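# Pull two timbers from roller feed onto rack hooks

## Task

Two timber lengths sit side by side in a powered roller feed that has been halted with only their tail ends still held between the rollers. Pressing the green button runs the feed, and it keeps running until the red button is pressed. The job is done when each timber lies across both hooks of the rack next to the outfeed, neither timber lies on the other, and the feed is stopped at the end.

## Robot and tools

ROBOTS. Three identical i2rt Big YAM arms, arm1, arm2 and arm3. Each has six revolute joints, a two-finger gripper and a wrist camera (arm1_cam_wrist, arm2_cam_wrist, arm3_cam_wrist). Fixed room cameras: cam_button, cam_end, cam_end2, cam_over, cam_side. Reach is about 1.0 m from the joint1 axis. Foot (base_link) poses in the scene frame, each foot facing its own +x: arm1 x=-0.142 y=+0.806 z=+0.874 quat_wxyz=(+0.746, -0.004, -0.004, -0.666); arm2 x=+1.110 y=-0.719 z=+0.712 quat_wxyz=(+0.623, -0.004, -0.007, +0.782); arm3 x=-0.225 y=-0.825 z=+0.863 quat_wxyz=(+0.745, +0.004, -0.004, +0.667).

FRAMES. One shared scene frame, origin on the floor, +z up, lengths in metres. The hand point sits between the finger pads, roughly 1 cm short of the tips. Fingers extend along the hand's +z; they open and close along its y. Printed hand positions can be off, more so at long reach, and a hand often settles a centimetre or more from where it was sent.

JOINTS (radians, absolute). joint1_rad -2.879..2.879 (yaw about the foot, positive counter-clockwise from above, 0 along the foot's +x); joint2_rad 0..3.141 (shoulder, 0 = upper arm back and near level, positive raises it up then forward); joint3_rad 0..3.019 (elbow, 0 = folded, positive opens); joint4_rad -1.692..1.57 (hand pitch, positive tips fingers up); joint5_rad -1.57..1.57 (hand sideways, positive to the arm's right); joint6_rad -2.094..2.094 (hand roll, positive clockwise viewed from behind). gripper_m 0..0.093 metres, the fingertip gap. Done tolerances: ±0.045, ±0.14, ±0.09, ±0.055, ±0.03, ±0.035 rad, gripper ±0.003 m.

TOOL move. Optional keys arm1, arm2, arm3 (one object per arm; an omitted arm gets nothing new) and cameras. Inside an arm object:
- joints: a map of joint name to absolute target (the names above). Joints run at different rates, so the hand may sweep wide.
- min_time_s: 0.1..8 s, the shortest duration for that arm's joint motions; only allowed beside joints.
- target: list of 7 numbers [x, y, z, qw, qx, qy, qz], an absolute hand pose in the scene frame (metres, unit quaternion wxyz), same form as the printed hand line. The hand follows a straight line from its current hand_target toward it. With target, joints may only contain gripper_m.
- speed: 0.002..0.5 m/s (default 0.25) peak speed along that line, rotation capped at twice the value in rad/s; rejected without target.
All motions in one call start together; all hand lines in one call finish together, paced by the slowest. A path lasts 0.5..10 s and an action at most 15 s. Each control step keeps the commanded pose within 100 mm and 20 degrees of the measured hand, then uses damped IK, favouring position. Paths do not avoid obstacles or other arms, and hands can overshoot speed near full stretch. Example: {"arm2": {"target": [x, y, z, qw, qx, qy, qz], "speed": 0.2, "joints": {"gripper_m": 0.06}}, "cameras": ["cam_over"]}. cameras: list of names, ["all"] or []; if omitted, none after an action, all for an empty call. An empty move returns full state, images and scene number.

TOOL wait: seconds 0..10, commands nothing, returns state; cameras as in move. TOOL zoom_image: camera plus region [x0, y0, x1, y1] in pixels (origin top-left, at most 504 by 504) of that camera's latest image. TOOL finished_scene: scene (integer 1..2); ends the scene irreversibly, so make it the last call of the reply.

RESULTS. The move line gives each moved arm as done or its worst status. joint_status and hand_status report how the last accepted action ended: off_target (stopped short, may still push), time_out (the arm keeps nearby targets and pushes on; on_its_own lists joints still heading there; send a joint its read position to relax it), not_followed (a self/arm-collision check held back the command; may keep retrying). Messages "joint command not followed" and "pose unreachable" mean that check blocked joints or a hand target; gripper commands still run. "held at" in on_its_own is a target, not a reading. Arms under "as last shown" were not commanded and show old values. Joint velocities are in rad/s (gripper m/s); "within noise" means still. Torques are total drive output including gravity, positive toward larger joint values; numbers 3 and 4 wrap at ±28 N m. Camera images may lag the state slightly.

GRIPPER. Gripping force is roughly 50-64 N per pad. On a hard part at full force the reading is up to 0.005 m below the part width (or up to 0.002 above). Closed on nothing it reads 0.000-0.003. Command about 0.005 m under the touch reading for a firm grip; open well above the reading to release.

CAUTIONS. Arms don't stop on contact and keep pushing. Avoid crushing between robots, including one gripper closing on another's fingers; the avoidance check can be late. Don't knock objects out of the work area, drop timber, release it while moving, or slam into fixed or heavy things. Sustained pushing, holding loads or stretched poses heat motors: MOTOR HOT appears at 85 °C and at 100 °C an OVER-TEMPERATURE FAULT drops the arm for 30-60 s or more; afterwards resend targets marked limit_stop_at_motor_heat. If a call is refused or a stop interrupts it, the rest of that reply's calls are skipped. The scene keeps running while you think, with robots holding their last command. Occasional nudges may move loose objects. Before finishing, confirm the feed has been stopped via the red button.

Each tool is called after ">>>" in YAML: its name, and indented under it one key for each argument.

## Session

>>> move:

Scene clock: 0.00 s.
Joint torques (N m): no reading
Heat: arm1: hottest joint1_rad 23 °C; arm2: hottest joint3_rad 22 °C; arm3: hottest joint2_rad 22 °C.
Joint velocities: within noise
arm1.joint_positions: joint1_rad=-0.792 joint2_rad=+0.591 joint3_rad=+1.353 joint4_rad=-1.540 joint5_rad=-0.284 joint6_rad=-0.232 gripper_m=+0.09396
arm1.joint_status: not commanded
arm1.hand: x=-0.2259 y=+0.6317 z=+1.3681 quat_wxyz=(-0.252, -0.742, -0.531, +0.322) (m; scene frame)
arm1.hand_target: x=-0.2248 y=+0.6331 z=+1.3776 quat_wxyz=(-0.255, -0.738, -0.530, +0.332) (m; scene frame)
arm1.hand_status: not commanded
arm2.joint_positions: joint1_rad=+0.174 joint2_rad=+0.596 joint3_rad=+1.398 joint4_rad=-1.492 joint5_rad=-0.215 joint6_rad=-0.742 gripper_m=+0.09396
arm2.joint_status: not commanded
arm2.hand: x=+0.9917 y=-0.5514 z=+1.2298 quat_wxyz=(-0.294, +0.890, -0.145, -0.318) (m; scene frame)
arm2.hand_target: x=+0.9922 y=-0.5532 z=+1.2409 quat_wxyz=(-0.304, +0.884, -0.142, -0.324) (m; scene frame)
arm2.hand_status: not commanded
arm3.joint_positions: joint1_rad=-0.151 joint2_rad=+0.603 joint3_rad=+1.486 joint4_rad=-1.464 joint5_rad=+0.148 joint6_rad=-0.406 gripper_m=+0.09396
arm3.joint_status: not commanded
arm3.hand: x=-0.1490 y=-0.6490 z=+1.4265 quat_wxyz=(-0.459, +0.638, -0.600, -0.152) (m; scene frame)
arm3.hand_target: x=-0.1498 y=-0.6521 z=+1.4353 quat_wxyz=(-0.468, +0.633, -0.597, -0.156) (m; scene frame)
arm3.hand_status: not commanded
pictures: arm1_cam_wrist, arm2_cam_wrist, arm3_cam_wrist, cam_button, cam_end, cam_end2, cam_over, cam_side

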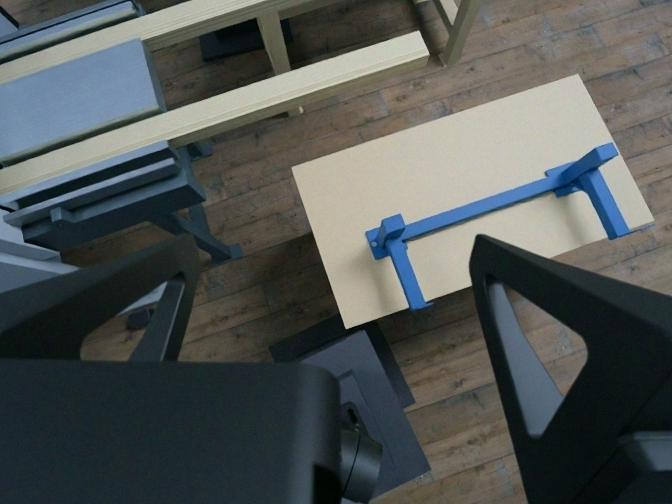

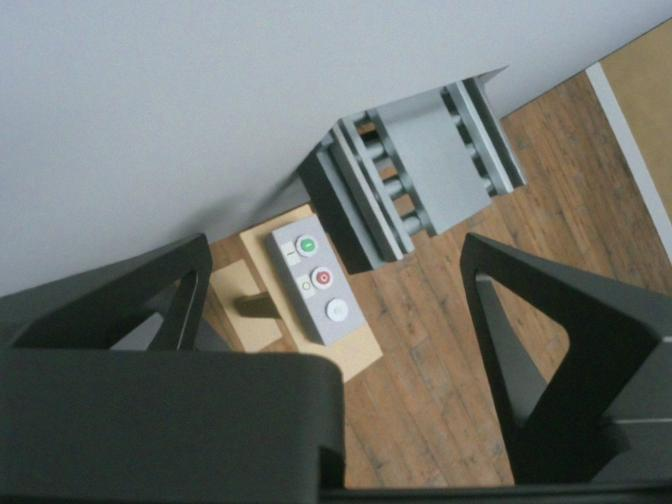

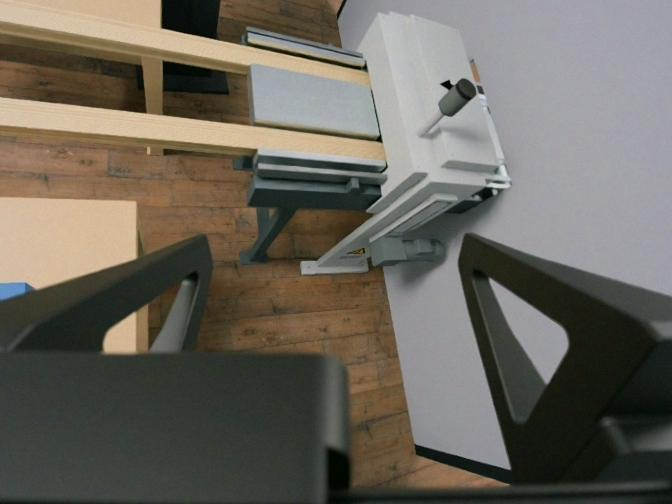

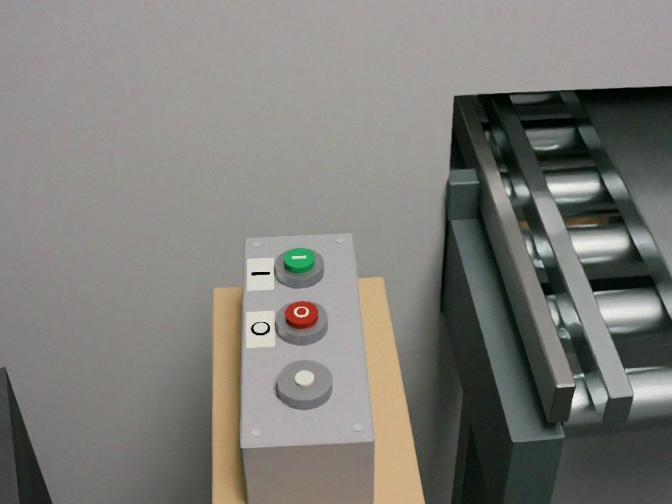

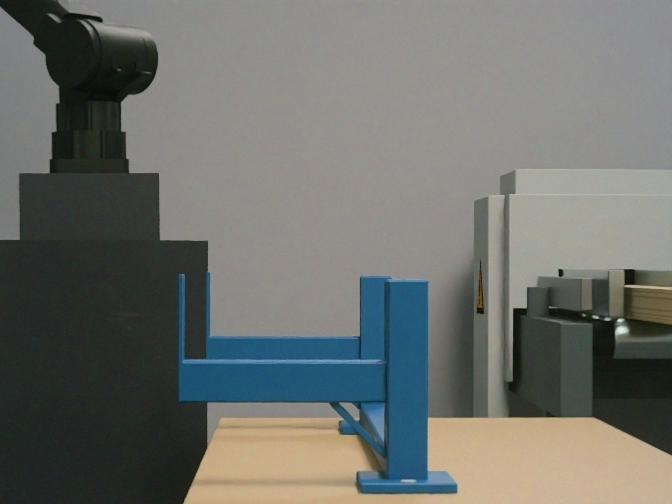

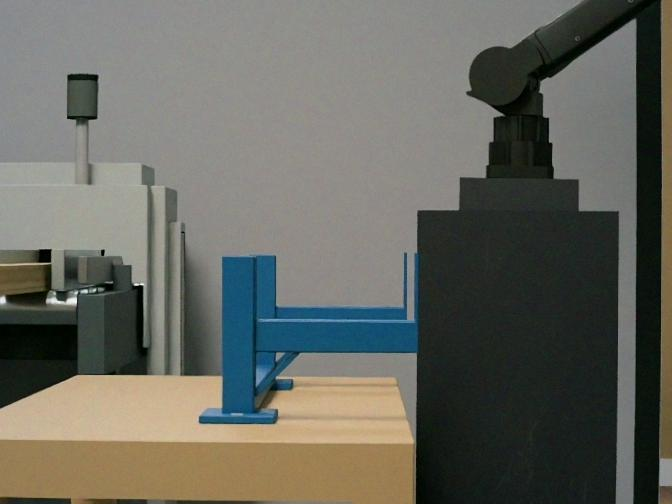

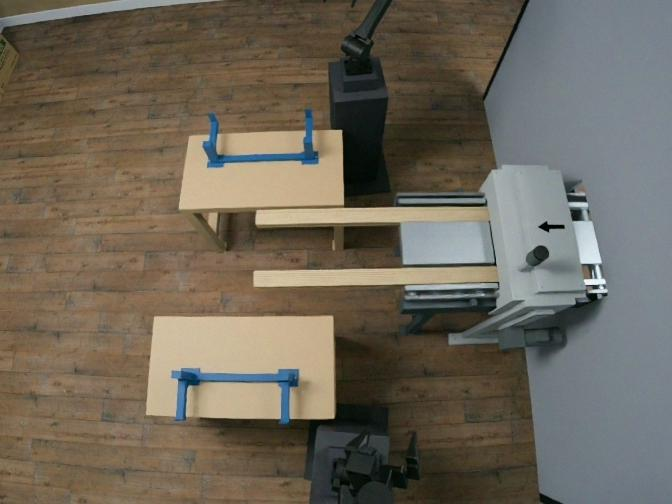

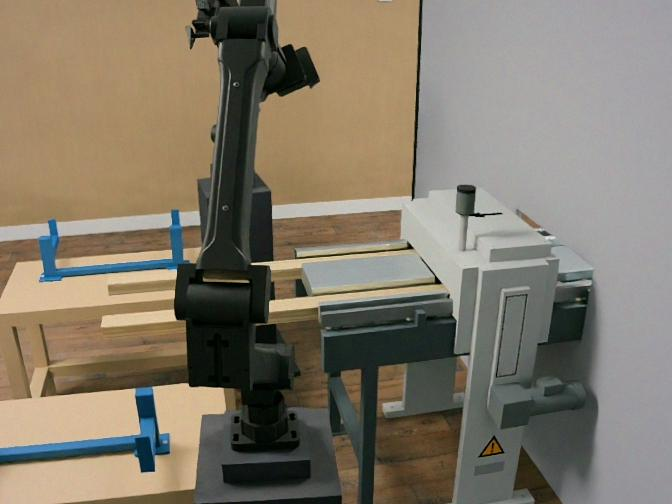

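>>> move:
  arm1: {"target":[-0.15,0.30,1.2,0,1,0,0]}
  arm3: {"target":[-0.15,-0.20,1.2,0,1,0,0]}
  arm2: {"target":[1.05,-0.45,1.1,0,1,0,0],"joints":{"gripper_m":0.0}}
  cameras: ["all"]

Scene clock: 84.53 s.
Joint torques (N m): arm1=[-0.44 -12.81 14.42 -0.14 -0.1 0.08] | arm2=[-2.43 -3.14 7.17 0.24 -0.01 0.05] | arm3=[-1.03 -14.86 12.7 0.51 -0.06 -0.09]
Heat: arm1: hottest joint3_rad 25 °C; arm2: hottest joint3_rad 26 °C; arm3: hottest joint3_rad 31 °C.
move: arm1 off_target; arm2 off_target; arm3 off_target
Joint velocities: within noise
arm1.joint_positions: joint1_rad=-0.117 joint2_rad=+1.636 joint3_rad=+1.771 joint4_rad=-1.673 joint5_rad=+0.005 joint6_rad=+1.548 gripper_m=+0.09396
arm1.joint_status: not commanded
arm1.hand: x=-0.1456 y=+0.3092 z=+1.1873 quat_wxyz=(-0.023, -1.000, -0.009, +0.002) (m; scene frame)
arm1.hand_target: x=-0.1501 y=+0.3007 z=+1.1994 quat_wxyz=(-0.035, -0.999, +0.000, +0.001) (m; scene frame)
arm1.hand_status: off_target (0.016 m and 2.8 deg from the pose sent, 0.379 m and 84.2 deg at the start; a joint's target at an end of its range on 46 of 136 steps)
arm2.joint_positions: joint1_rad=-0.031 joint2_rad=+0.952 joint3_rad=+1.360 joint4_rad=-1.688 joint5_rad=-0.018 joint6_rad=-1.361 gripper_m=+0.00050
arm2.joint_status: all done
arm2.hand: x=+1.0485 y=-0.4478 z=+1.1052 quat_wxyz=(-0.143, +0.989, -0.005, -0.031) (m; scene frame)
arm2.hand_target: x=+1.0499 y=-0.4496 z=+1.0993 quat_wxyz=(-0.131, +0.991, -0.001, -0.026) (m; scene frame)
arm2.hand_status: off_target (0.006 m and 16.8 deg from the pose sent, 0.175 m and 54.3 deg at the start; a joint's target at an end of its range on 101 of 136 steps)
arm3.joint_positions: joint1_rad=-0.016 joint2_rad=+1.931 joint3_rad=+2.201 joint4_rad=-1.689 joint5_rad=-0.003 joint6_rad=-1.677 gripper_m=+0.09396
arm3.joint_status: not commanded
arm3.hand: x=-0.1465 y=-0.2094 z=+1.1881 quat_wxyz=(-0.082, +0.997, -0.010, +0.008) (m; scene frame)
arm3.hand_target: x=-0.1502 y=-0.2010 z=+1.1994 quat_wxyz=(-0.095, +0.995, -0.001, +0.011) (m; scene frame)
arm3.hand_status: off_target (0.016 m and 9.5 deg from the pose sent, 0.503 m and 100.8 deg at the start; a joint's target at an end of its range on 45 of 136 steps)
pictures: arm1_cam_wrist, arm2_cam_wrist, arm3_cam_wrist, cam_button, cam_end, cam_end2, cam_over, cam_side

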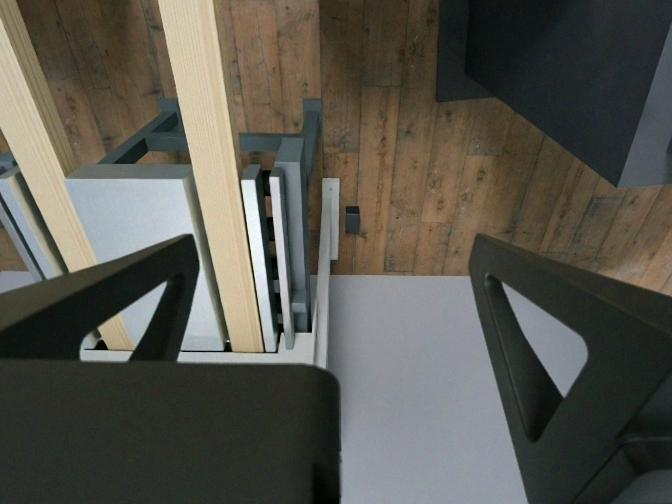

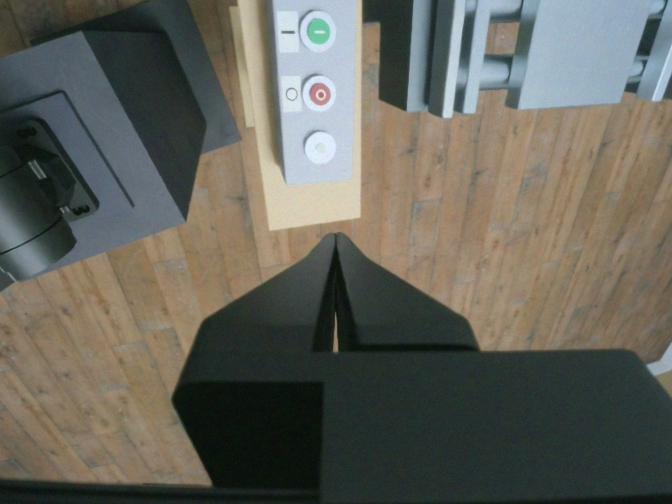

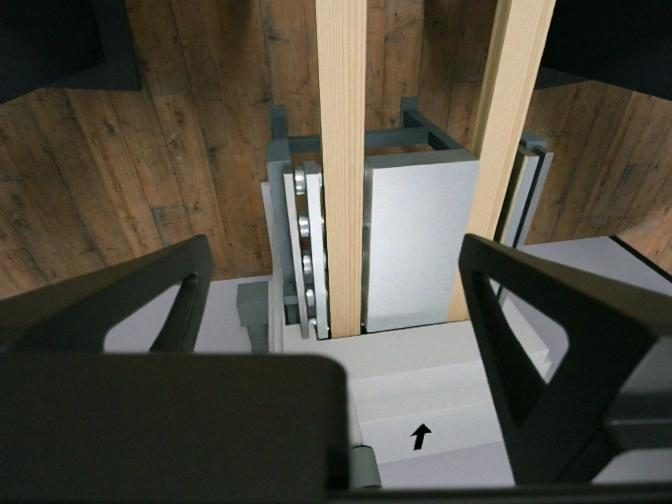

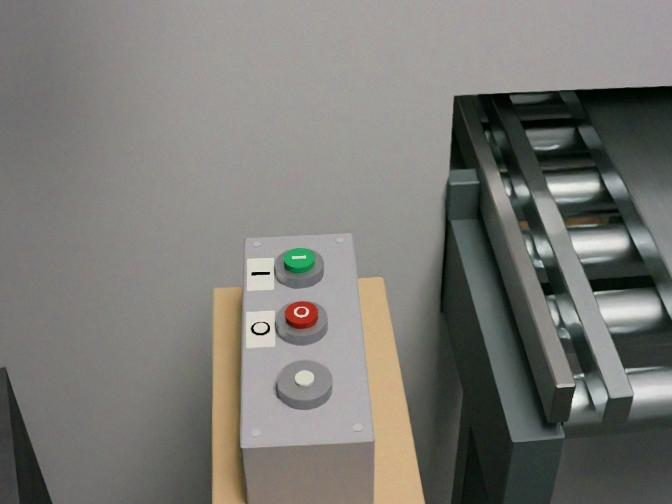

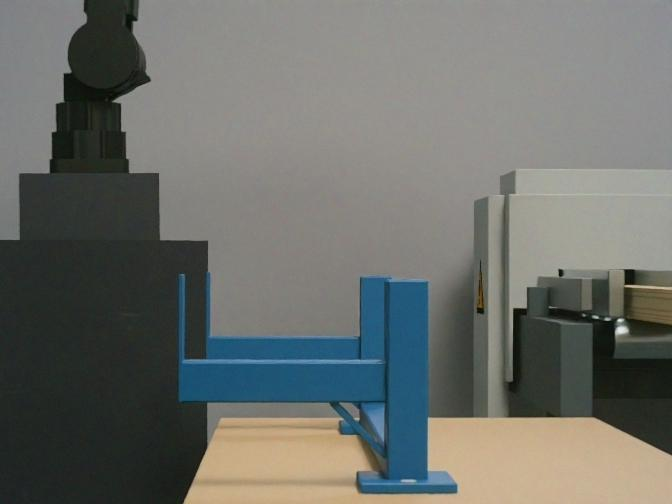

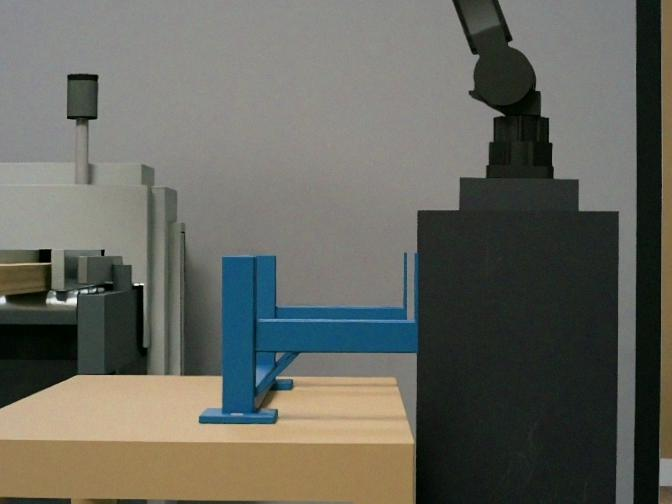

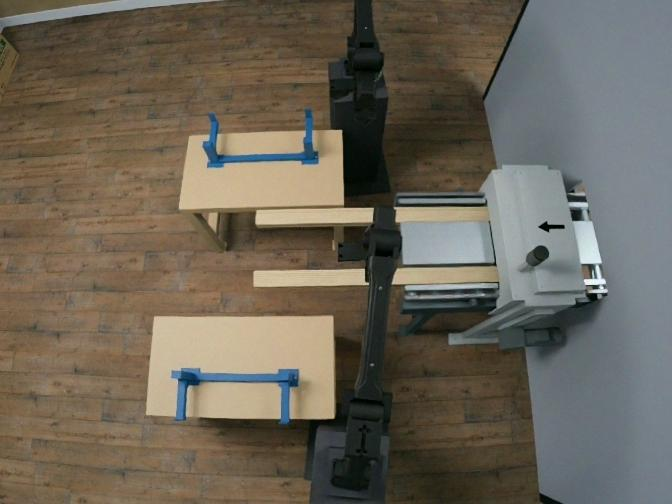

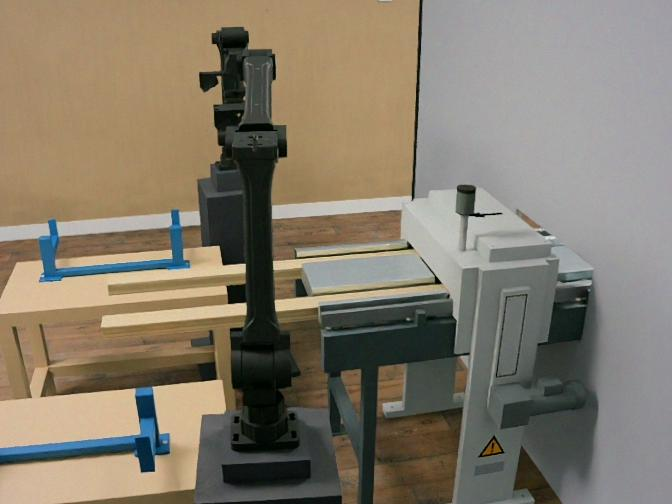

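>>> move:
  arm1: {"target":[-0.15,0.16,1.0,0,1,0,0]}
  arm3: {"target":[-0.15,-0.12,1.0,0,1,0,0]}
  cameras: ["arm1_cam_wrist","arm3_cam_wrist","cam_side"]

Scene clock: 112.90 s.
Joint torques (N m): arm1=[-0.38 -19.02 14.02 0.14 -0.09 0.09] | arm2=[-2.49 -3.19 7.17 0.24 -0.01 0.04] | arm3=[-1.03 -18.61 12.71 0.43 -0.09 0.06]
Heat: arm1: hottest joint3_rad 32 °C; arm2: hottest joint3_rad 28 °C; arm3: hottest joint3_rad 32 °C.
move: arm1 off_target; arm3 off_target
Joint velocities: within noise
arm1.joint_positions: joint1_rad=-0.117 joint2_rad=+2.088 joint3_rad=+1.911 joint4_rad=-1.437 joint5_rad=+0.004 joint6_rad=+1.551 gripper_m=+0.09396
arm1.joint_status: not commanded
arm1.hand: x=-0.1459 y=+0.1743 z=+0.9921 quat_wxyz=(+0.016, -1.000, -0.008, +0.001) (m; scene frame)
arm1.hand_target: x=-0.1501 y=+0.1607 z=+1.0002 quat_wxyz=(+0.000, -1.000, +0.000, +0.000) (m; scene frame)
arm1.hand_status: off_target (0.017 m and 2.0 deg from the pose sent, 0.239 m and 2.8 deg at the start)
arm2: as last shown
arm3.joint_positions: joint1_rad=-0.003 joint2_rad=+2.307 joint3_rad=+2.318 joint4_rad=-1.617 joint5_rad=-0.002 joint6_rad=-1.678 gripper_m=+0.09396
arm3.joint_status: not commanded
arm3.hand: x=-0.1452 y=-0.1316 z=+0.9929 quat_wxyz=(+0.012, +1.000, -0.003, -0.003) (m; scene frame)
arm3.hand_target: x=-0.1502 y=-0.1207 z=+0.9999 quat_wxyz=(-0.001, +1.000, +0.000, +0.000) (m; scene frame)
arm3.hand_status: off_target (0.014 m and 1.4 deg from the pose sent, 0.208 m and 9.4 deg at the start)
pictures: arm1_cam_wrist, arm3_cam_wrist, cam_side

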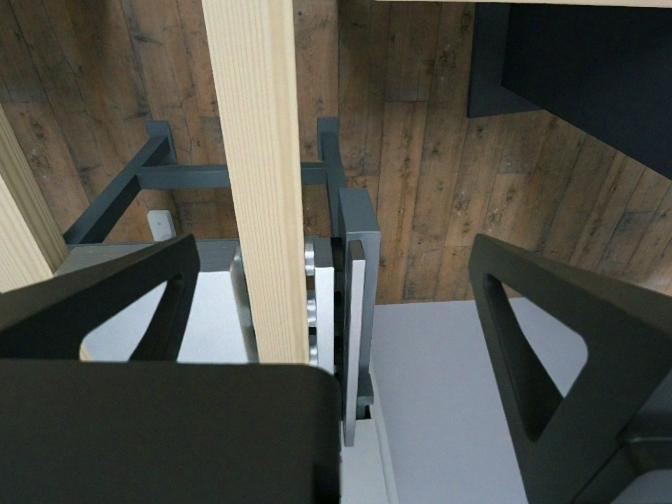

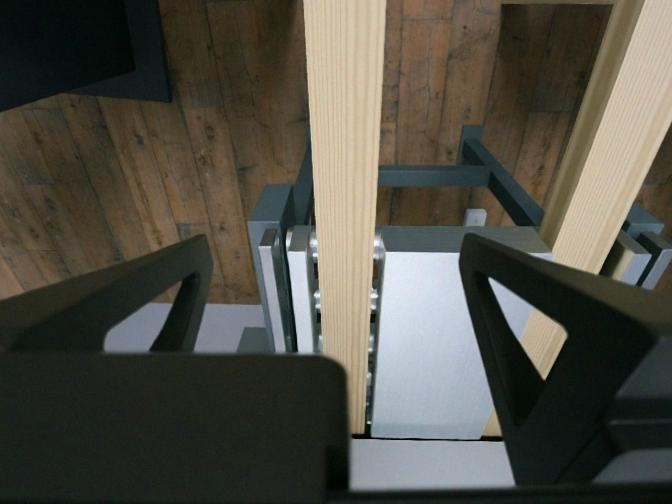

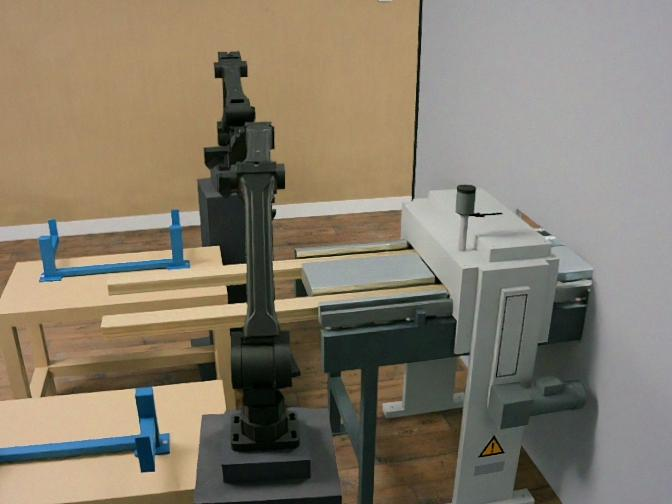

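>>> move:
  arm1: {"target":[-0.15,0.115,0.86,0,1,0,0]}
  arm3: {"target":[-0.15,-0.12,0.86,0,1,0,0]}
  cameras: ["arm1_cam_wrist","arm3_cam_wrist","cam_side","cam_end","cam_end2"]

Scene clock: 143.40 s.
Joint torques (N m): arm1=[-0.38 -21.95 13.19 0.36 -0.08 0.09] | arm2=[-2.43 -3.19 7.17 0.25 -0.01 0.04] | arm3=[-1.03 -18.96 8.95 0.92 -0.09 0.06]
Heat: arm1: hottest joint3_rad 34 °C; arm2: hottest joint3_rad 28 °C; arm3: hottest joint3_rad 38 °C.
move: arm1 off_target; arm3 off_target
Joint velocities: within noise
arm1.joint_positions: joint1_rad=-0.117 joint2_rad=+2.337 joint3_rad=+1.954 joint4_rad=-1.244 joint5_rad=+0.004 joint6_rad=+1.552 gripper_m=+0.09396
arm1.joint_status: not commanded
arm1.hand: x=-0.1459 y=+0.1325 z=+0.8473 quat_wxyz=(+0.022, -1.000, -0.008, +0.001) (m; scene frame)
arm1.hand_target: x=-0.1502 y=+0.1159 z=+0.8604 quat_wxyz=(+0.000, -1.000, +0.000, +0.000) (m; scene frame)
arm1.hand_status: off_target (0.022 m and 2.7 deg from the pose sent, 0.145 m and 2.0 deg at the start)
arm2: as last shown
arm3.joint_positions: joint1_rad=-0.003 joint2_rad=+2.369 joint3_rad=+2.106 joint4_rad=-1.317 joint5_rad=-0.002 joint6_rad=-1.678 gripper_m=+0.09396
arm3.joint_status: not commanded
arm3.hand: x=-0.1443 y=-0.1228 z=+0.8704 quat_wxyz=(-0.002, +1.000, -0.003, -0.001) (m; scene frame)
arm3.hand_target: x=-0.1500 y=-0.1203 z=+0.8601 quat_wxyz=(+0.000, +1.000, +0.000, +0.000) (m; scene frame)
arm3.hand_status: off_target (0.012 m and 0.4 deg from the pose sent, 0.134 m and 1.4 deg at the start)
pictures: arm1_cam_wrist, arm3_cam_wrist, cam_end, cam_end2, cam_side

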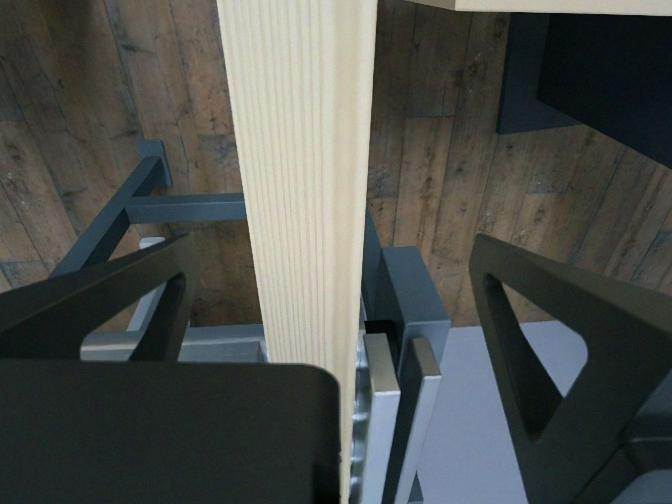

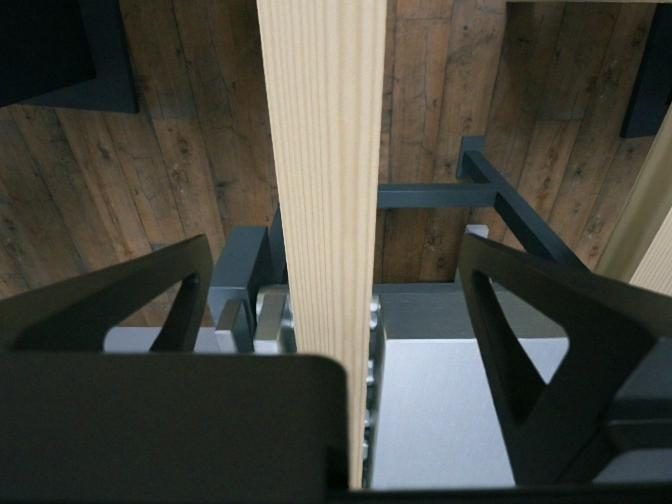

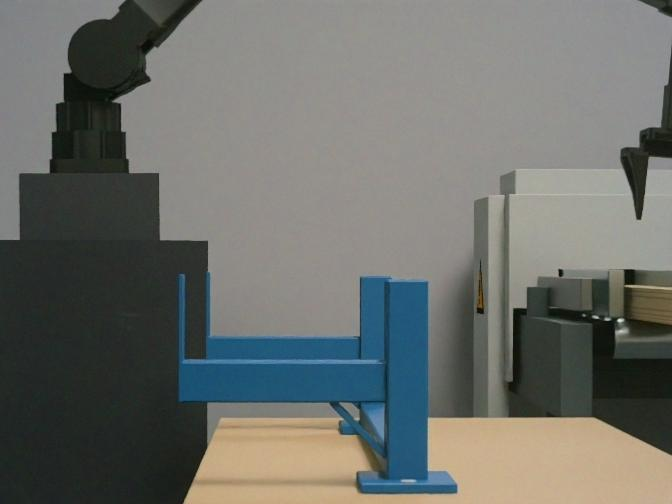

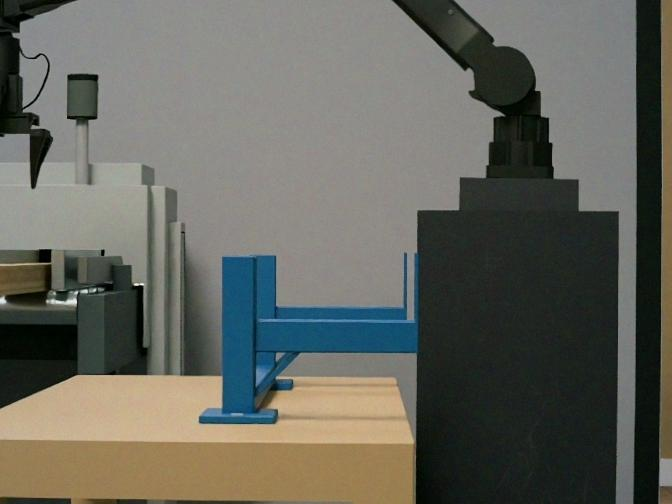

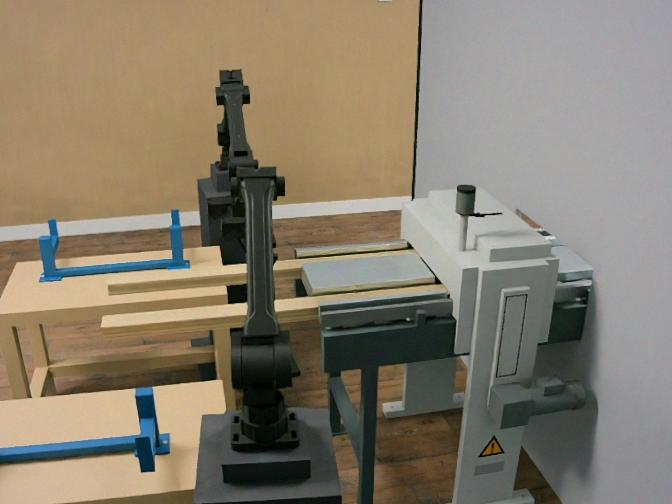

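>>> move:
  arm1: {"target":[-0.09,0.105,0.80,0,1,0,0]}
  arm3: {"target":[-0.09,-0.124,0.79,0,1,0,0]}
  arm2: {"target":[1.0,-0.38,0.95,0,1,0,0]}
  cameras: ["arm1_cam_wrist","arm3_cam_wrist","arm2_cam_wrist","cam_button","cam_over"]

Scene clock: 220.57 s.
Joint torques (N m): arm1=[0.21 -21.25 12.81 0.39 -0.03 0.08] | arm2=[-1.55 -8.94 7.73 0.53 -0.17 0.25] | arm3=[-1.55 -19.08 9.03 0.9 -0.09 -0.06]
Heat: arm1: hottest joint2_rad 34 °C; arm2: hottest joint3_rad 28 °C; arm3: hottest joint3_rad 34 °C.
move: arm1 off_target; arm2 done; arm3 off_target
Joint velocities: within noise
arm1.joint_positions: joint1_rad=-0.037 joint2_rad=+2.426 joint3_rad=+1.984 joint4_rad=-1.170 joint5_rad=+0.002 joint6_rad=+1.637 gripper_m=+0.09396
arm1.joint_status: not commanded
arm1.hand: x=-0.0905 y=+0.1201 z=+0.7983 quat_wxyz=(+0.014, -1.000, -0.005, +0.002) (m; scene frame)
arm1.hand_target: x=-0.0900 y=+0.1056 z=+0.8002 quat_wxyz=(+0.000, -1.000, +0.000, +0.000) (m; scene frame)
arm1.hand_status: off_target (0.015 m and 1.8 deg from the pose sent, 0.078 m and 2.7 deg at the start)
arm2.joint_positions: joint1_rad=+0.063 joint2_rad=+1.277 joint3_rad=+1.205 joint4_rad=-1.514 joint5_rad=-0.013 joint6_rad=-1.284 gripper_m=+0.00050
arm2.joint_status: not commanded
arm2.hand: x=+1.0047 y=-0.3810 z=+0.9500 quat_wxyz=(+0.006, +1.000, +0.000, +0.003) (m; scene frame)
arm2.hand_target: x=+1.0001 y=-0.3800 z=+0.9501 quat_wxyz=(+0.000, +1.000, +0.000, +0.000) (m; scene frame)
arm2.hand_status: done (0.005 m and 0.8 deg from the pose sent, 0.176 m and 16.8 deg at the start)
arm3.joint_positions: joint1_rad=-0.082 joint2_rad=+2.455 joint3_rad=+2.080 joint4_rad=-1.206 joint5_rad=-0.001 joint6_rad=-1.750 gripper_m=+0.09396
arm3.joint_status: not commanded
arm3.hand: x=-0.0887 y=-0.1267 z=+0.8017 quat_wxyz=(-0.001, +1.000, -0.006, -0.001) (m; scene frame)
arm3.hand_target: x=-0.0901 y=-0.1244 z=+0.7901 quat_wxyz=(+0.000, +1.000, +0.000, +0.000) (m; scene frame)
arm3.hand_status: off_target (0.012 m and 0.8 deg from the pose sent, 0.097 m and 0.5 deg at the start)
pictures: arm1_cam_wrist, arm2_cam_wrist, arm3_cam_wrist, cam_button, cam_over

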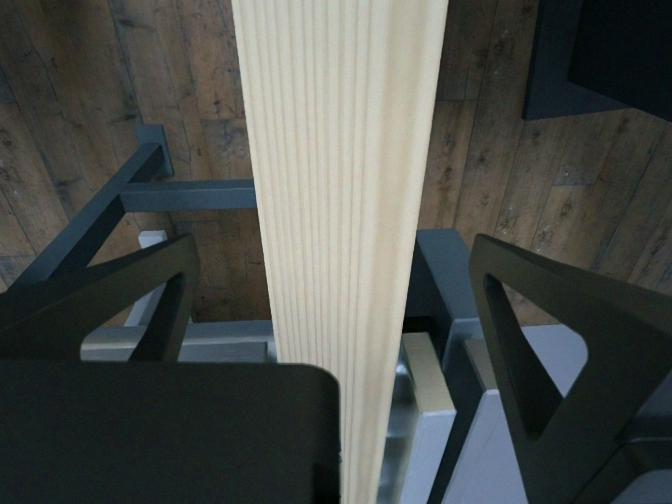

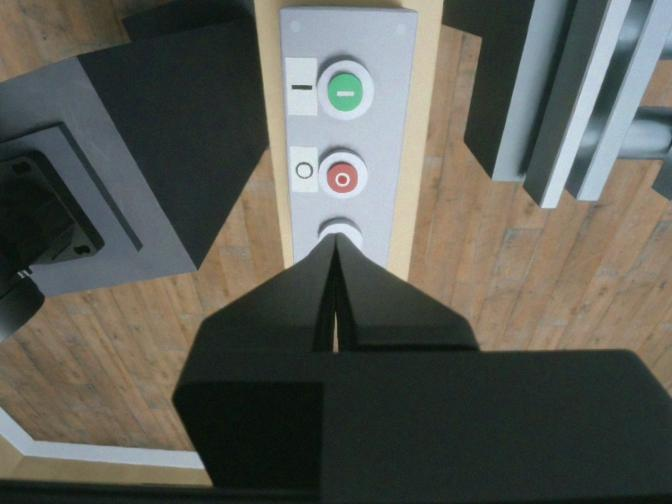

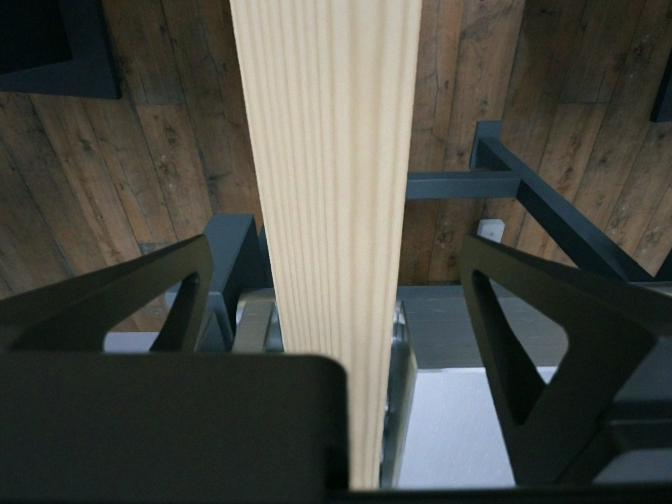

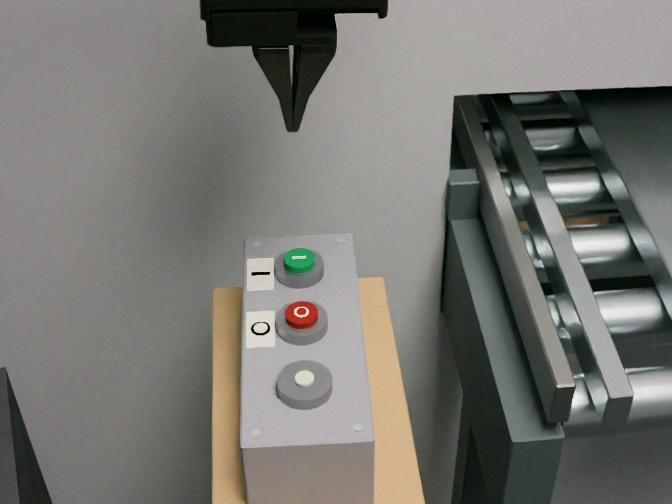

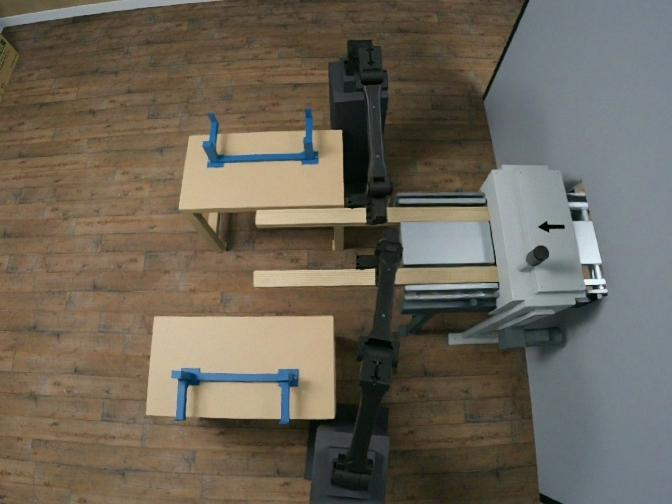

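>>> move:
  arm1: {"target":[-0.09,0.107,0.752,0,1,0,0],"speed":0.1}
  arm3: {"target":[-0.09,-0.124,0.742,0,1,0,0],"speed":0.1}
  arm2: {"target":[0.943,-0.375,0.82,0,1,0,0]}

>>> move:
  arm1: {"joints":{"gripper_m":0.05}}
  arm3: {"joints":{"gripper_m":0.05}}
  cameras: ["arm1_cam_wrist","arm3_cam_wrist","arm2_cam_wrist","cam_button","cam_end","cam_end2"]

Scene clock: 245.50 s.
Joint torques (N m): arm1=[0.26 -21.42 11.04 0.55 -0.04 0.07] | arm2=[-1.61 -9.99 6.8 0.57 -0.09 0.25] | arm3=[-1.49 -19.08 8.18 0.94 -0.09 -0.06]
Heat: arm1: hottest joint2_rad 35 °C; arm2: hottest joint3_rad 28 °C; arm3: hottest joint3_rad 34 °C.
move: arm1 done; arm2 done; arm3 off_target
Joint velocities: within noise
arm1.joint_positions: joint1_rad=-0.037 joint2_rad=+2.486 joint3_rad=+1.984 joint4_rad=-1.095 joint5_rad=+0.002 joint6_rad=+1.637 gripper_m=+0.09396
arm1.joint_status: not commanded
arm1.hand: x=-0.0901 y=+0.1149 z=+0.7580 quat_wxyz=(+0.007, -1.000, -0.005, +0.001) (m; scene frame)
arm1.hand_target: x=-0.0900 y=+0.1073 z=+0.7522 quat_wxyz=(+0.000, -1.000, +0.000, +0.000) (m; scene frame)
arm1.hand_status: done (0.010 m and 1.0 deg from the pose sent, 0.048 m and 1.8 deg at the start)
arm2.joint_positions: joint1_rad=+0.208 joint2_rad=+1.423 joint3_rad=+1.003 joint4_rad=-1.155 joint5_rad=-0.015 joint6_rad=-1.140 gripper_m=+0.00050
arm2.joint_status: not commanded
arm2.hand: x=+0.9471 y=-0.3746 z=+0.8231 quat_wxyz=(+0.002, +1.000, +0.001, +0.001) (m; scene frame)
arm2.hand_target: x=+0.9431 y=-0.3751 z=+0.8200 quat_wxyz=(+0.000, +1.000, +0.000, +0.000) (m; scene frame)
arm2.hand_status: done (0.005 m and 0.3 deg from the pose sent, 0.144 m and 0.8 deg at the start)
arm3.joint_positions: joint1_rad=-0.082 joint2_rad=+2.518 joint3_rad=+2.080 joint4_rad=-1.133 joint5_rad=-0.001 joint6_rad=-1.751 gripper_m=+0.09396
arm3.joint_status: not commanded
arm3.hand: x=-0.0879 y=-0.1222 z=+0.7582 quat_wxyz=(-0.006, +1.000, -0.006, +0.000) (m; scene frame)
arm3.hand_target: x=-0.0901 y=-0.1244 z=+0.7422 quat_wxyz=(+0.000, +1.000, +0.000, +0.000) (m; scene frame)
arm3.hand_status: off_target (0.016 m and 1.0 deg from the pose sent, 0.060 m and 0.8 deg at the start)
pictures: none

Scene clock: 246.10 s.
Joint torques (N m): arm1=[0.32 -21.48 11.06 1.29 -0.05 0.07] | arm2=[-1.61 -9.93 6.82 0.57 -0.09 0.25] | arm3=[-1.55 -19.08 8.42 1.33 -0.14 -0.03]
Heat: arm1: hottest joint2_rad 35 °C; arm2: hottest joint3_rad 28 °C; arm3: hottest joint3_rad 34 °C.
move: arm1 off_target; arm3 off_target
Joint velocities: within noise
arm1.joint_positions: joint1_rad=-0.037 joint2_rad=+2.486 joint3_rad=+1.984 joint4_rad=-1.112 joint5_rad=+0.002 joint6_rad=+1.637 gripper_m=+0.06180
arm1.joint_status: gripper_m off_target (ended at +0.06183, target +0.05000)
arm1.hand: x=-0.0904 y=+0.1192 z=+0.7580 quat_wxyz=(+0.015, -1.000, -0.005, +0.002) (m; scene frame)
arm1.hand_target: x=-0.0900 y=+0.1072 z=+0.7523 quat_wxyz=(+0.000, -1.000, +0.000, +0.000) (m; scene frame)
arm1.hand_status: not commanded
arm2: as last shown
arm2.joint_positions: joint1_rad=+0.208 joint2_rad=+1.423 joint3_rad=+1.003 joint4_rad=-1.155 joint5_rad=-0.015 joint6_rad=-1.139 gripper_m=+0.00050
arm3.joint_positions: joint1_rad=-0.082 joint2_rad=+2.518 joint3_rad=+2.076 joint4_rad=-1.145 joint5_rad=+0.001 joint6_rad=-1.753 gripper_m=+0.06331
arm3.joint_status: gripper_m off_target (ended at +0.06333, target +0.05000)
arm3.hand: x=-0.0884 y=-0.1265 z=+0.7568 quat_wxyz=(+0.002, +1.000, -0.005, -0.001) (m; scene frame)
arm3.hand_target: x=-0.0901 y=-0.1244 z=+0.7422 quat_wxyz=(+0.000, +1.000, +0.000, +0.000) (m; scene frame)
arm3.hand_status: not commanded
pictures: arm1_cam_wrist, arm2_cam_wrist, arm3_cam_wrist, cam_button, cam_end, cam_end2

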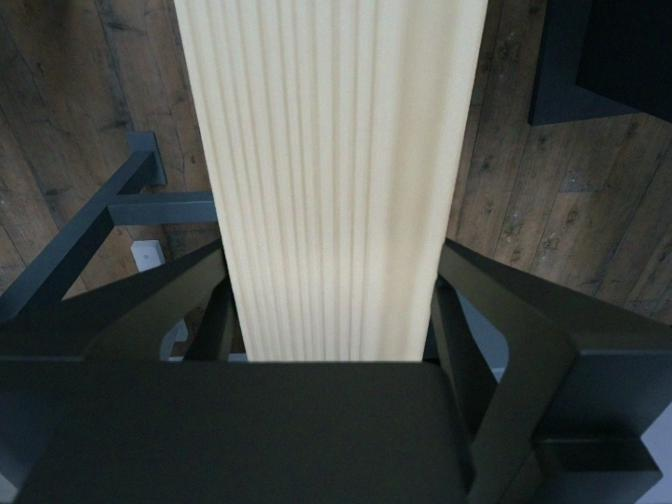

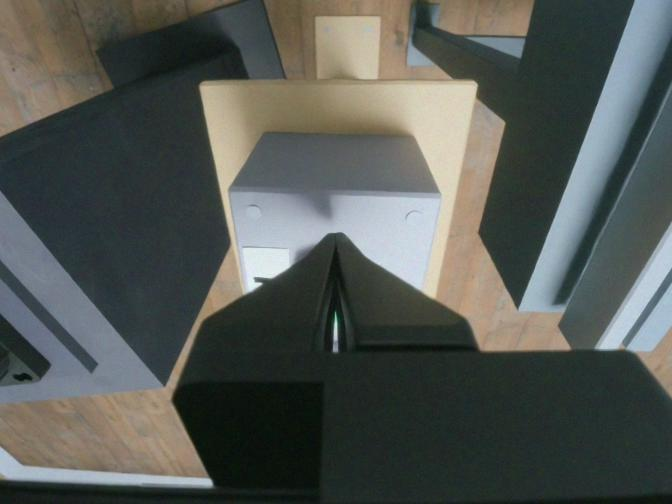

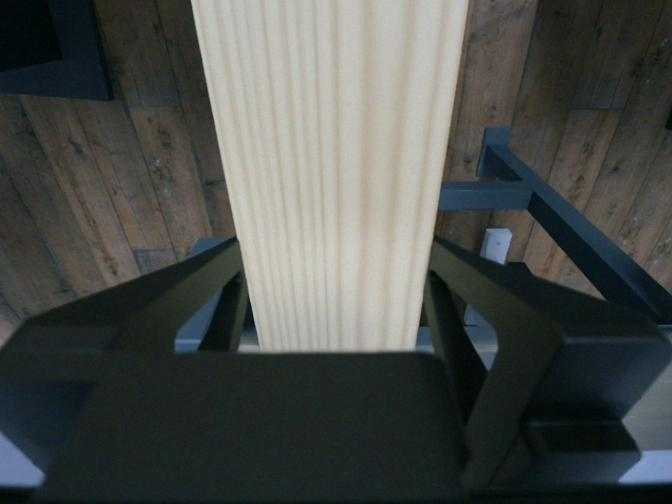

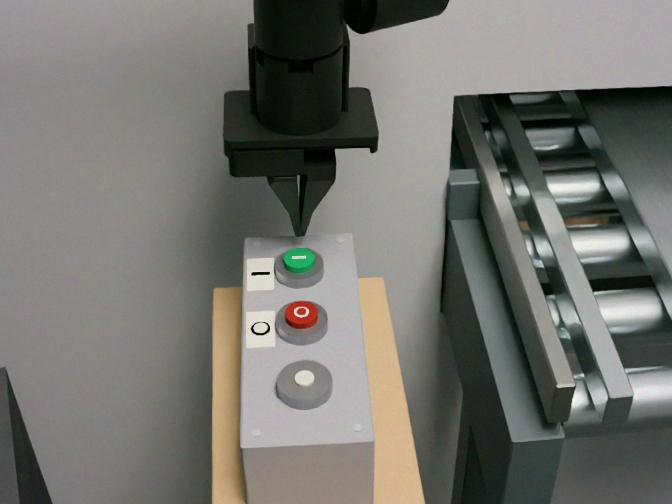

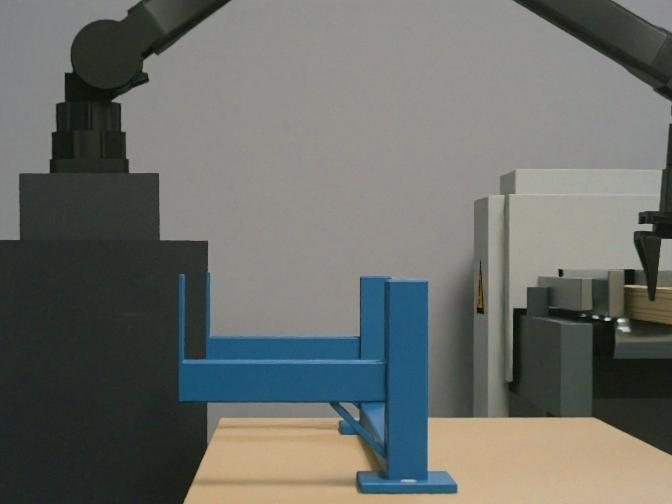

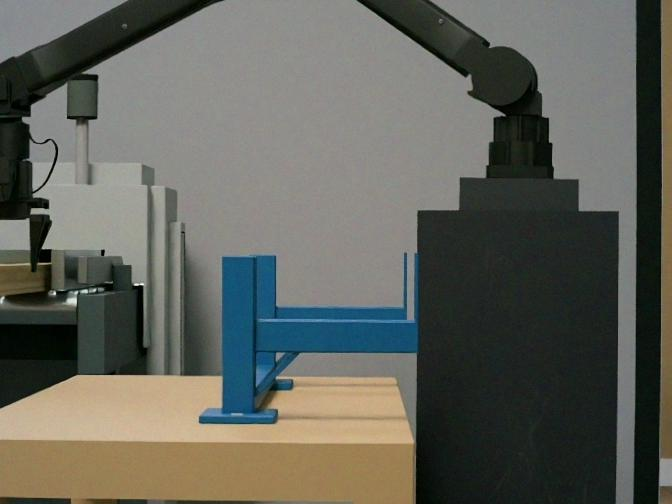

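>>> move:
  arm2: {"target":[0.947,-0.375,0.87,0,1,0,0]}

>>> move:
  arm2: {"target":[0.971,-0.375,0.86,0,1,0,0]}
  cameras: ["arm2_cam_wrist","cam_button"]

Scene clock: 279.90 s.
Joint torques (N m): arm1=[0.26 -21.48 11.06 1.31 -0.03 0.07] | arm2=[-2.43 -10.29 11.36 -0.38 -0.09 0.13] | arm3=[-1.49 -19.08 8.42 1.32 -0.15 -0.03]
Heat: arm1: hottest joint2_rad 35 °C; arm2: hottest joint3_rad 27 °C; arm3: hottest joint3_rad 35 °C.
move: arm2 off_target
Joint velocities: within noise
arm1, arm3: as last shown
arm2.joint_positions: joint1_rad=+0.208 joint2_rad=+1.378 joint3_rad=+1.026 joint4_rad=-1.269 joint5_rad=-0.015 joint6_rad=-1.139 gripper_m=+0.00050
arm2.joint_status: not commanded
arm2.hand: x=+0.9547 y=-0.3919 z=+0.8477 quat_wxyz=(+0.023, +1.000, +0.000, +0.011) (m; scene frame)
arm2.hand_target: x=+0.9475 y=-0.3760 z=+0.8700 quat_wxyz=(+0.000, +1.000, +0.000, +0.000) (m; scene frame)
arm2.hand_status: off_target (0.029 m and 2.9 deg from the pose sent, 0.047 m and 0.3 deg at the start)
pictures: none

Scene clock: 281.07 s.
Joint torques (N m): arm1=[0.09 -21.54 11.04 1.31 -0.05 0.07] | arm2=[-2.96 -10.64 8.38 0.49 -0.1 0] | arm3=[-1.49 -19.08 8.43 1.35 -0.15 -0.04]
Heat: arm1: hottest joint2_rad 35 °C; arm2: hottest joint3_rad 27 °C; arm3: hottest joint3_rad 35 °C.
move: arm2 off_target
Joint velocities: within noise
arm1, arm3: as last shown
arm2.joint_positions: joint1_rad=+0.158 joint2_rad=+1.371 joint3_rad=+1.026 joint4_rad=-1.267 joint5_rad=-0.014 joint6_rad=-1.185 gripper_m=+0.00050
arm2.joint_status: not commanded
arm2.hand: x=+0.9712 y=-0.3840 z=+0.8504 quat_wxyz=(+0.018, +1.000, -0.002, +0.008) (m; scene frame)
arm2.hand_target: x=+0.9711 y=-0.3753 z=+0.8600 quat_wxyz=(+0.000, +1.000, +0.000, +0.000) (m; scene frame)
arm2.hand_status: off_target (0.013 m and 2.3 deg from the pose sent, 0.026 m and 2.9 deg at the start)
pictures: arm2_cam_wrist, cam_button

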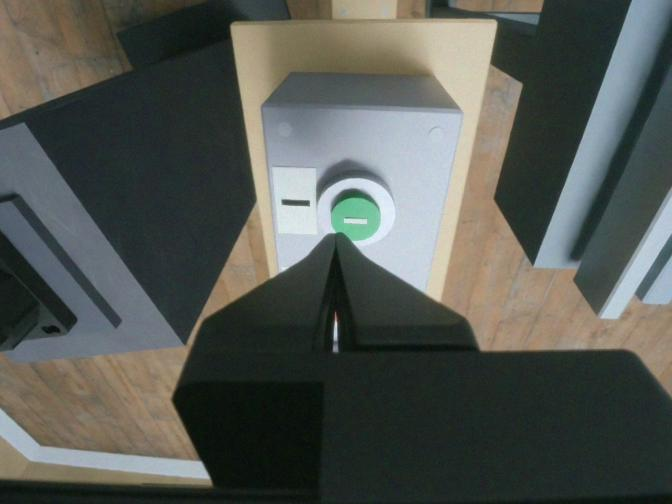

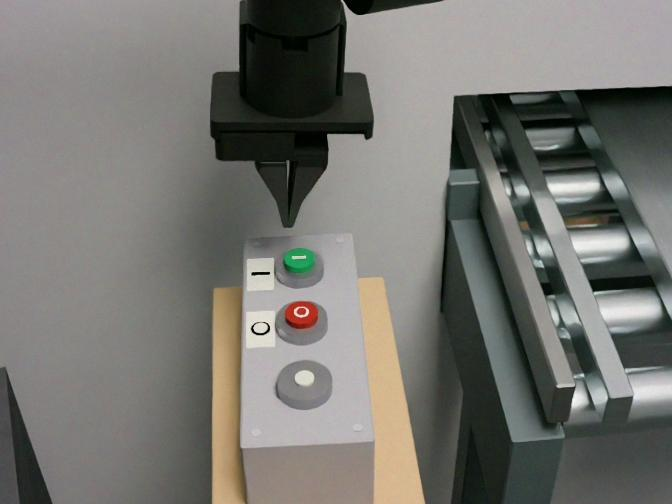

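>>> move:
  arm2: {"target":[0.973,-0.370,0.84,0,1,0,0],"speed":0.1}
  cameras: ["arm2_cam_wrist","cam_button"]

Scene clock: 297.27 s.
Joint torques (N m): arm1=[0.21 -21.07 11 1.25 -0.04 0.07] | arm2=[-3.25 -8.88 6.46 0.59 -0.12 0.01] | arm3=[-1.49 -19.08 8.42 1.31 -0.15 -0.03]
Heat: arm1: hottest joint2_rad 35 °C; arm2: hottest joint3_rad 27 °C; arm3: hottest joint3_rad 35 °C.
move: arm2 done
Joint velocities: within noise
arm1, arm3: as last shown
arm2.joint_positions: joint1_rad=+0.151 joint2_rad=+1.375 joint3_rad=+1.026 joint4_rad=-1.211 joint5_rad=-0.014 joint6_rad=-1.194 gripper_m=+0.00050
arm2.joint_status: not commanded
arm2.hand: x=+0.9684 y=-0.3703 z=+0.8488 quat_wxyz=(-0.005, +1.000, +0.000, -0.002) (m; scene frame)
arm2.hand_target: x=+0.9730 y=-0.3703 z=+0.8401 quat_wxyz=(+0.000, +1.000, +0.000, +0.000) (m; scene frame)
arm2.hand_status: done (0.010 m and 0.6 deg from the pose sent, 0.018 m and 2.3 deg at the start)
pictures: arm2_cam_wrist, cam_button

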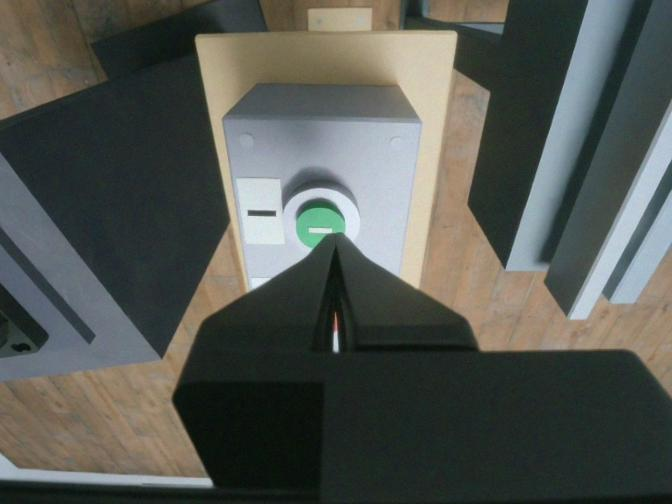

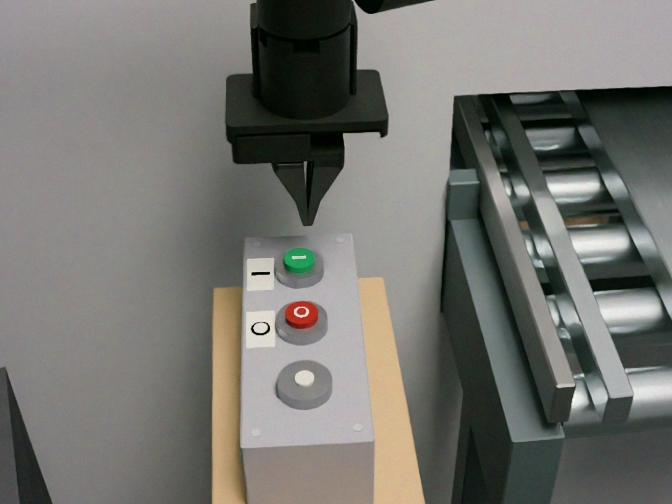

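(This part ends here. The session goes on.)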